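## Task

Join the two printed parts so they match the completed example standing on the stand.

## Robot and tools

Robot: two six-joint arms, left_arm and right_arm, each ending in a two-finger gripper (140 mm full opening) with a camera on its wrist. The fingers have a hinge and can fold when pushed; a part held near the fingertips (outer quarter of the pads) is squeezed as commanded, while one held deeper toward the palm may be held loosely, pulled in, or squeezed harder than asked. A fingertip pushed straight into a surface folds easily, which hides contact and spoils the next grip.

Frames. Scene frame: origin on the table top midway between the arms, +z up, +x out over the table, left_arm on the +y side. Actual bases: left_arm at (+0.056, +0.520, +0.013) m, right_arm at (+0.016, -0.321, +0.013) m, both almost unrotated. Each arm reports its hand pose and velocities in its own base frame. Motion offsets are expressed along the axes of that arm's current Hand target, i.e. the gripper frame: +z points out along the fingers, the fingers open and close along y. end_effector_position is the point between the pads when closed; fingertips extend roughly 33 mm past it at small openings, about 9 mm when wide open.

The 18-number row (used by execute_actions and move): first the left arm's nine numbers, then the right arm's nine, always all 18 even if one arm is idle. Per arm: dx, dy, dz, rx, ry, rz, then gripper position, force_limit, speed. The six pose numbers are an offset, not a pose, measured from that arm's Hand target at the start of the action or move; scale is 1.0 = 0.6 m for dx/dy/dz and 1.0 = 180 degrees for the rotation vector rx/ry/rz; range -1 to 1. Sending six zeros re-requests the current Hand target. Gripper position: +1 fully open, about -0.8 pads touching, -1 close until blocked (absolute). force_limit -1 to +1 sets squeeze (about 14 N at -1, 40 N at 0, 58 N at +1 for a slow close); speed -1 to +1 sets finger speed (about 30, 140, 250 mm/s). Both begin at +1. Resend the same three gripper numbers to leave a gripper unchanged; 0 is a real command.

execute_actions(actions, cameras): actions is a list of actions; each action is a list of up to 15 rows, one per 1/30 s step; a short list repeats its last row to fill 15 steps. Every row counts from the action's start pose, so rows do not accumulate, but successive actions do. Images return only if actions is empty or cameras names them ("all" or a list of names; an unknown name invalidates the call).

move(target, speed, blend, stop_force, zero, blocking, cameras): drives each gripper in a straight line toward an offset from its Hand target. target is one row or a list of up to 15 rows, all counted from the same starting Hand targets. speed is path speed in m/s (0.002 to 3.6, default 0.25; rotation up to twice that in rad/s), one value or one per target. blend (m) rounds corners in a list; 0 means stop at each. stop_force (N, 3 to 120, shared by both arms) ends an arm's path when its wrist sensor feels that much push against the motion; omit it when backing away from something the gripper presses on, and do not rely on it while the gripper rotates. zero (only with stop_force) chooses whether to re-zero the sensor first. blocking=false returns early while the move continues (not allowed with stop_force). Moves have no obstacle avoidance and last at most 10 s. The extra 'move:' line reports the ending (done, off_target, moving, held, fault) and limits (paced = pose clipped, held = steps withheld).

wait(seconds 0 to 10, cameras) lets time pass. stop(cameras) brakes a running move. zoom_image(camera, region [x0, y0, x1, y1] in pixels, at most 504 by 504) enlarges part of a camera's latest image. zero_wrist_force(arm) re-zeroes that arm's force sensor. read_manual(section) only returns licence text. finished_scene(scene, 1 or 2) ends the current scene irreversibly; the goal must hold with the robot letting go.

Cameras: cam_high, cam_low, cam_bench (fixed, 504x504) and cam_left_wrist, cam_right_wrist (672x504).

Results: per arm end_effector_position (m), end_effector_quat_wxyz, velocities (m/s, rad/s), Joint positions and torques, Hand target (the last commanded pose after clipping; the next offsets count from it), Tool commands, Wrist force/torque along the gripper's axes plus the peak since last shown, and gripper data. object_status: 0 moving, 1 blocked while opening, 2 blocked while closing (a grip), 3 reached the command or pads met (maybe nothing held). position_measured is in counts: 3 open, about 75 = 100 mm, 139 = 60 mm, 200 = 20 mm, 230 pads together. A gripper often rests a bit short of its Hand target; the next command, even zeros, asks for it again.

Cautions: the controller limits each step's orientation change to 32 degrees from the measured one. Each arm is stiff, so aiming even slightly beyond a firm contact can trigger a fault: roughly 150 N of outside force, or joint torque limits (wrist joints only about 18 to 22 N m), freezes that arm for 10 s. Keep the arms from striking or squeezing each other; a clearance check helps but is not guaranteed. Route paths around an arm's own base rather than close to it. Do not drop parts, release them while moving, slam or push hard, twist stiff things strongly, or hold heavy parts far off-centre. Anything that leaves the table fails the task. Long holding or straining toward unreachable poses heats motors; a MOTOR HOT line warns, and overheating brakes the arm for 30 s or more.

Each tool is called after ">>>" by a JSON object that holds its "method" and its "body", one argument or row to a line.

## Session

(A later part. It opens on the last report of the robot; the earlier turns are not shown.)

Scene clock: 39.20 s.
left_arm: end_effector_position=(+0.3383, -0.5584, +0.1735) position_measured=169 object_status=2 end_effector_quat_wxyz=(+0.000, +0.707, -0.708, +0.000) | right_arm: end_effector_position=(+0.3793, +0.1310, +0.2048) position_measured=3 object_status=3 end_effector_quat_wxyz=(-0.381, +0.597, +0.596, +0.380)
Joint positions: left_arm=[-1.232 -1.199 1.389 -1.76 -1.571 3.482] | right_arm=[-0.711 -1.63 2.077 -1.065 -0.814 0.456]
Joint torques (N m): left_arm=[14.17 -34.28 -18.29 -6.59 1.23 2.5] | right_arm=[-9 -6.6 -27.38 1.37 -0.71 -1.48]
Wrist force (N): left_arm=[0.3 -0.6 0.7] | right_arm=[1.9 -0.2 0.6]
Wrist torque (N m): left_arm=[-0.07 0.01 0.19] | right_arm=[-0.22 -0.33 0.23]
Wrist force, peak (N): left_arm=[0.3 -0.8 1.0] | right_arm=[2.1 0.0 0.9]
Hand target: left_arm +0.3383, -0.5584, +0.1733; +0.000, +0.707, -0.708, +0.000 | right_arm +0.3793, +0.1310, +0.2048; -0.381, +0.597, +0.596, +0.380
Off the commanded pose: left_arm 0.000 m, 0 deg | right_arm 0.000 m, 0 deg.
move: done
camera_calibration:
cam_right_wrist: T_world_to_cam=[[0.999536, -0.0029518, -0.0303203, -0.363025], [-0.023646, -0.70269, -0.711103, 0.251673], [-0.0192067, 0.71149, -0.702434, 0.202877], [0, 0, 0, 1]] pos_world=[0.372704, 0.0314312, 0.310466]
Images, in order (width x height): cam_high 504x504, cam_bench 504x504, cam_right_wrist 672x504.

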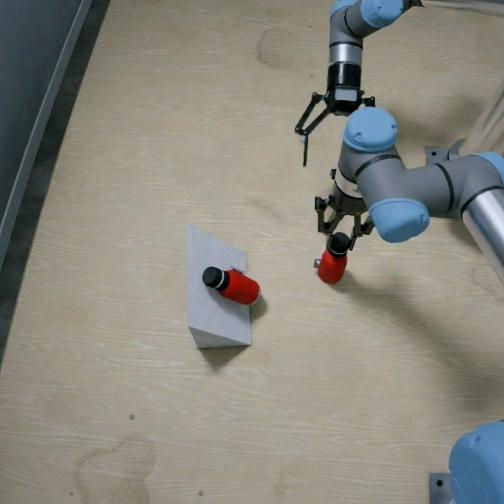

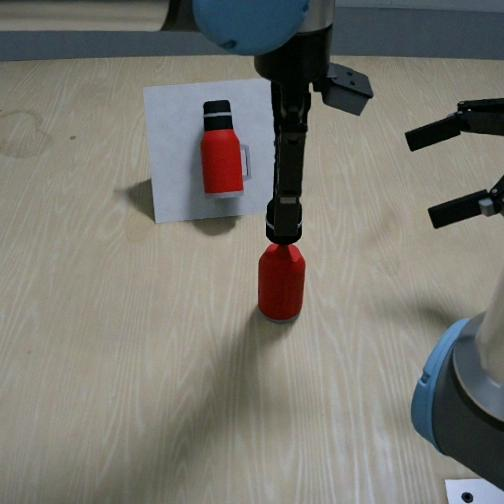

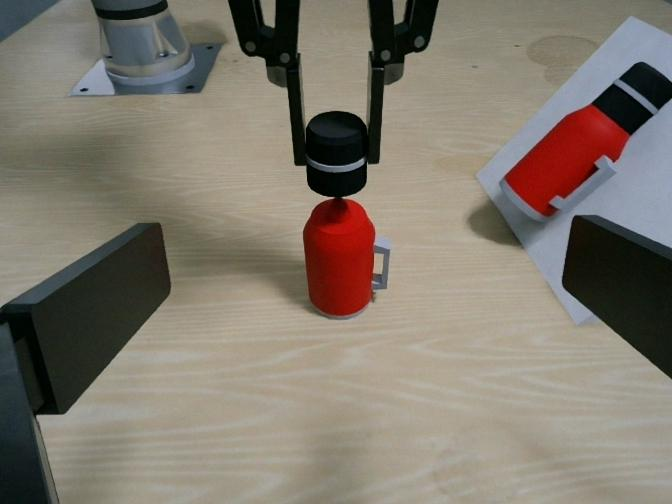

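>>> {"method": "move", "body": {
  "target": [-0.0013,-0.0023,0,0,0,0,-1,0,-1,0,0,0,0,0,0,1,1,1],
  "speed": 0.05
}}

>>> {"method": "move", "body": {
  "target": [0,0,0.06,0,0,0,-1,0,-1,0,0,0,0,0,0,1,1,1],
  "speed": 0.012,
  "stop_force": 8,
  "cameras": ["cam_bench","cam_right_wrist"]
}}

>>> {"method": "zoom_image", "body": {
  "camera": "cam_right_wrist",
  "region": [280, 100, 400, 250]
}}

>>> {"method": "zoom_image", "body": {
  "camera": "cam_bench",
  "region": [240, 190, 330, 330]
}}

Scene clock: 40.97 s.
left_arm: end_effector_position=(+0.3396, -0.5576, +0.1733) position_measured=169 object_status=2 end_effector_quat_wxyz=(+0.000, +0.707, -0.708, +0.000) | right_arm: end_effector_position=(+0.3793, +0.1310, +0.2048) position_measured=3 object_status=3 end_effector_quat_wxyz=(-0.381, +0.597, +0.596, +0.380)
Joint positions: left_arm=[-1.229 -1.199 1.389 -1.76 -1.571 3.484] | right_arm=[-0.711 -1.63 2.077 -1.065 -0.814 0.456]
Joint torques (N m): left_arm=[12.02 -33.6 -33.36 -5.76 0.44 2.61] | right_arm=[-10.7 -7.14 -29.12 1.38 -0.75 -1.27]
Wrist force (N): left_arm=[0.4 -0.5 0.9] | right_arm=[1.6 -0.1 0.9]
Wrist torque (N m): left_arm=[-0.04 -0.03 0.19] | right_arm=[-0.20 -0.27 0.23]
Wrist force, peak (N): left_arm=[0.4 -0.5 1.1] | right_arm=[2.1 -0.1 1.1]
Hand target: left_arm +0.3397, -0.5576, +0.1733; +0.000, +0.707, -0.708, +0.000 | right_arm +0.3793, +0.1310, +0.2048; -0.381, +0.597, +0.596, +0.380
Off the commanded pose: left_arm 0.000 m, 0 deg | right_arm 0.000 m, 0 deg.
move: done

Scene clock: 45.27 s.
left_arm: end_effector_position=(+0.3397, -0.5576, +0.1385) position_measured=169 object_status=2 end_effector_quat_wxyz=(+0.000, +0.707, -0.708, +0.000) | right_arm: end_effector_position=(+0.3793, +0.1310, +0.2048) position_measured=3 object_status=3 end_effector_quat_wxyz=(-0.381, +0.597, +0.596, +0.380)
Joint positions: left_arm=[-1.229 -1.18 1.453 -1.844 -1.571 3.484] | right_arm=[-0.711 -1.63 2.077 -1.065 -0.814 0.456]
Joint torques (N m): left_arm=[12.26 -47.65 -28.97 0.89 -1.55 2.23] | right_arm=[-8.53 -6.48 -29.14 1.18 -0.57 -1.6]
Wrist force (N): left_arm=[-0.1 -0.1 -8.5] | right_arm=[1.9 -0.1 0.9]
Wrist torque (N m): left_arm=[0.05 -0.05 0.18] | right_arm=[-0.19 -0.35 0.23]
Wrist force, peak (N): left_arm=[-0.9 0.5 -13.8] | right_arm=[2.1 -0.2 1.0]
Hand target: left_arm +0.3397, -0.5576, +0.1385; +0.000, +0.707, -0.708, +0.000 (not the last commanded pose) | right_arm +0.3793, +0.1310, +0.2048; -0.381, +0.597, +0.596, +0.380
Off the commanded pose: left_arm 0.001 m, 0 deg | right_arm 0.000 m, 0 deg.
move: contact (left_arm)
camera_calibration:
cam_right_wrist: T_world_to_cam=[[0.999536, -0.0029518, -0.0303203, -0.363025], [-0.023646, -0.70269, -0.711103, 0.251673], [-0.0192067, 0.71149, -0.702434, 0.202877], [0, 0, 0, 1]] pos_world=[0.372704, 0.0314312, 0.310466]
Images, in order (width x height): cam_bench 504x504, cam_right_wrist 672x504.

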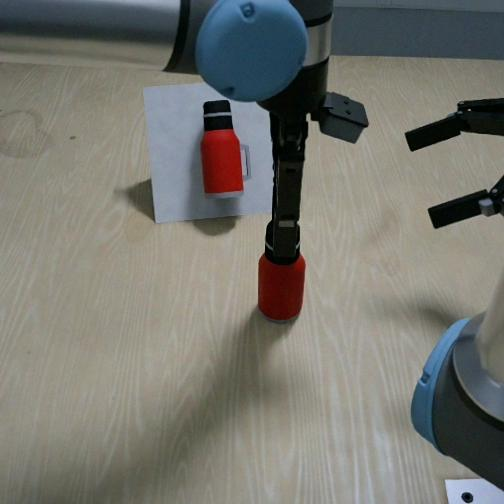

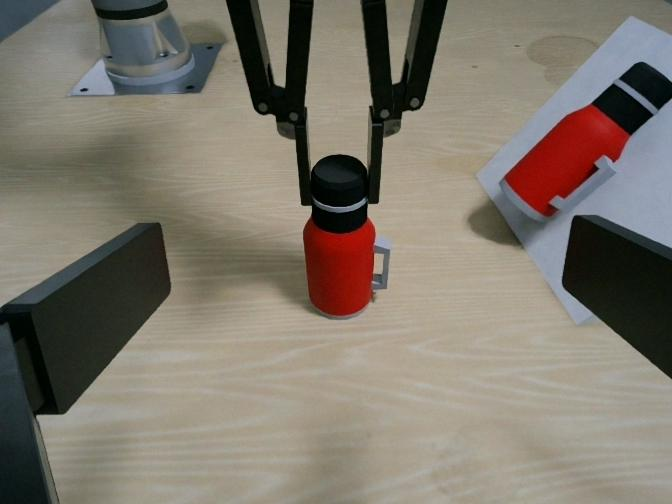

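Scaled by 3.360 from the camera's 672x504 image, which has a finer 960x720 frame.

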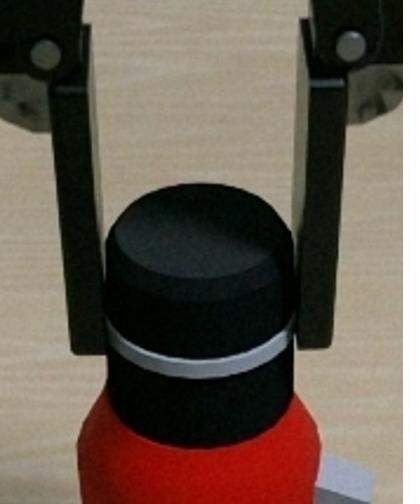

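Scaled by 3.600 from the camera's 504x504 image, which has a finer 720x720 frame.

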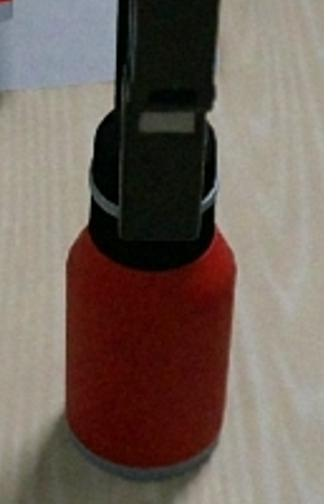

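>>> {"method": "move", "body": {
  "target": [0,0,0.015,0,0,0,-1,0,-1,0,0,0,0,0,0,1,1,1],
  "speed": 0.006,
  "stop_force": 22
}}

>>> {"method": "zoom_image", "body": {
  "camera": "cam_right_wrist",
  "region": [280, 130, 400, 340]
}}

Scene clock: 47.27 s.
left_arm: end_effector_position=(+0.3397, -0.5577, +0.1378) position_measured=169 object_status=2 end_effector_quat_wxyz=(+0.000, +0.707, -0.708, +0.000) | right_arm: end_effector_position=(+0.3793, +0.1310, +0.2048) position_measured=3 object_status=3 end_effector_quat_wxyz=(-0.381, +0.597, +0.596, +0.380)
Joint positions: left_arm=[-1.229 -1.18 1.455 -1.846 -1.571 3.484] | right_arm=[-0.711 -1.63 2.077 -1.065 -0.814 0.456]
Joint torques (N m): left_arm=[12.5 -33.99 -20.1 1.61 0.3 2.21] | right_arm=[-8.35 -6.14 -29 1.22 -0.78 -1.28]
Wrist force (N): left_arm=[-3.7 2.4 -31.8] | right_arm=[1.7 -0.1 0.7]
Wrist torque (N m): left_arm=[0.02 -0.07 0.20] | right_arm=[-0.19 -0.29 0.22]
Wrist force, peak (N): left_arm=[-4.3 2.9 -36.9] | right_arm=[2.0 -0.3 1.0]
Hand target: left_arm +0.3397, -0.5577, +0.1378; +0.000, +0.707, -0.708, +0.000 (not the last commanded pose) | right_arm +0.3793, +0.1310, +0.2048; -0.381, +0.597, +0.596, +0.380
Off the commanded pose: left_arm 0.008 m, 0 deg | right_arm 0.000 m, 0 deg.
move: contact (left_arm)

Scaled by 2.400 from the camera's 672x504 image, which has a finer 960x720 frame.
This view is cut from an older image: the scene may have changed since it was taken.

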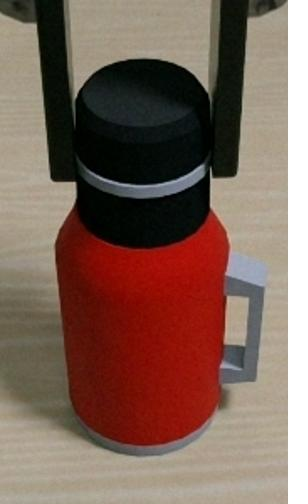

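>>> {"method": "move", "body": {
  "target": [0,0,-0.001,0,0,0,-0.08,0,-1,0,0,0,0,0,0,1,1,1]
}}

>>> {"method": "move", "body": {
  "target": [0,0,-0.2,0,0,0,-0.08,0,-1,0,0,0,0,0,0,1,1,1],
  "speed": 0.2,
  "cameras": ["cam_bench","cam_right_wrist"]
}}

>>> {"method": "zoom_image", "body": {
  "camera": "cam_right_wrist",
  "region": [280, 130, 400, 340]
}}

>>> {"method": "zoom_image", "body": {
  "camera": "cam_bench",
  "region": [240, 190, 330, 330]
}}

Scene clock: 48.73 s.
left_arm: end_effector_position=(+0.3397, -0.5577, +0.1384) position_measured=139 object_status=0 end_effector_quat_wxyz=(+0.000, +0.707, -0.708, +0.000) | right_arm: end_effector_position=(+0.3793, +0.1310, +0.2048) position_measured=3 object_status=3 end_effector_quat_wxyz=(-0.381, +0.597, +0.596, +0.380)
Joint positions: left_arm=[-1.229 -1.18 1.454 -1.845 -1.571 3.484] | right_arm=[-0.711 -1.63 2.077 -1.065 -0.814 0.456]
Joint torques (N m): left_arm=[11.67 -55.11 -33.92 0.28 1.3 1.96] | right_arm=[-8.7 -5.29 -28.08 1.21 -0.61 -1.1]
Wrist force (N): left_arm=[0.4 -0.6 0.4] | right_arm=[1.7 0.0 0.8]
Wrist torque (N m): left_arm=[-0.05 -0.03 0.20] | right_arm=[-0.17 -0.31 0.23]
Wrist force, peak (N): left_arm=[-3.9 2.3 -32.0] | right_arm=[2.1 0.0 1.0]
Hand target: left_arm +0.3397, -0.5577, +0.1384; +0.000, +0.707, -0.708, +0.000 | right_arm +0.3793, +0.1310, +0.2048; -0.381, +0.597, +0.596, +0.380
Off the commanded pose: left_arm 0.000 m, 0 deg | right_arm 0.000 m, 0 deg.
move: done

Scene clock: 50.17 s.
left_arm: end_effector_position=(+0.3397, -0.5577, +0.2583) position_measured=139 object_status=3 end_effector_quat_wxyz=(+0.000, +0.707, -0.708, +0.000) | right_arm: end_effector_position=(+0.3793, +0.1310, +0.2048) position_measured=3 object_status=3 end_effector_quat_wxyz=(-0.381, +0.597, +0.596, +0.380)
Joint positions: left_arm=[-1.229 -1.217 1.196 -1.55 -1.571 3.484] | right_arm=[-0.711 -1.63 2.077 -1.065 -0.814 0.456]
Joint torques (N m): left_arm=[1.1 -31.79 -32.93 0.55 -1.55 -1.11] | right_arm=[-8.2 -6.98 -29.07 1.03 -0.61 -1.17]
Wrist force (N): left_arm=[0.5 -0.5 0.3] | right_arm=[1.8 -0.1 0.9]
Wrist torque (N m): left_arm=[-0.04 -0.02 0.19] | right_arm=[-0.19 -0.32 0.23]
Wrist force, peak (N): left_arm=[0.5 -0.7 1.8] | right_arm=[2.0 -0.2 1.1]
Hand target: left_arm +0.3397, -0.5577, +0.2584; +0.000, +0.707, -0.708, +0.000 | right_arm +0.3793, +0.1310, +0.2048; -0.381, +0.597, +0.596, +0.380
Off the commanded pose: left_arm 0.000 m, 0 deg | right_arm 0.000 m, 0 deg.
move: done
camera_calibration:
cam_right_wrist: T_world_to_cam=[[0.999536, -0.0029518, -0.0303203, -0.363025], [-0.023646, -0.70269, -0.711103, 0.251673], [-0.0192067, 0.71149, -0.702434, 0.202877], [0, 0, 0, 1]] pos_world=[0.372704, 0.0314312, 0.310466]
Images, in order (width x height): cam_bench 504x504, cam_right_wrist 672x504.

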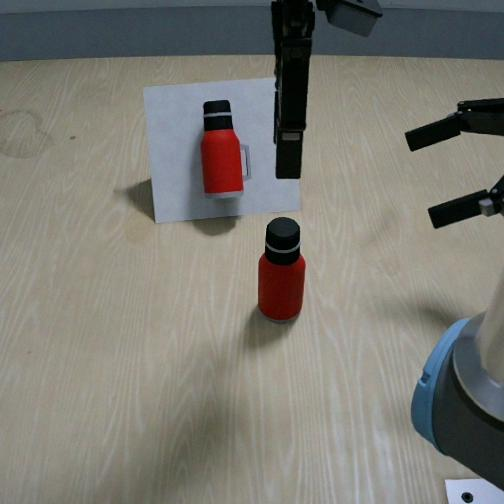

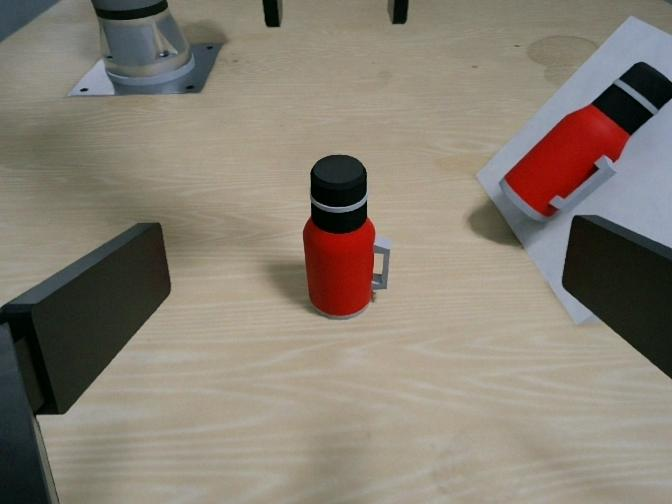

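Scaled by 2.400 from the camera's 672x504 image, which has a finer 960x720 frame.

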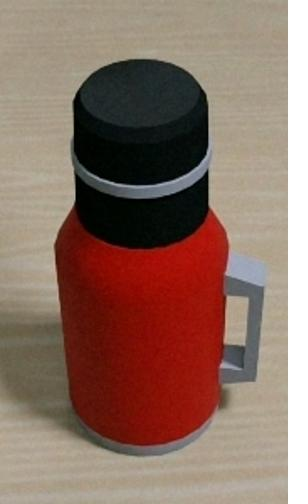

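Scaled by 3.600 from the camera's 504x504 image, which has a finer 720x720 frame.

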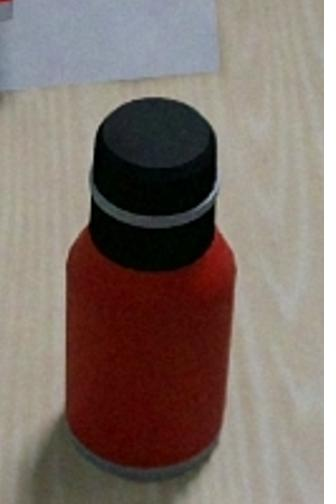

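Matches the finished one.

>>> {"method": "finished_scene", "body": {
  "scene": 1
}}

The scene is finished: the task was done.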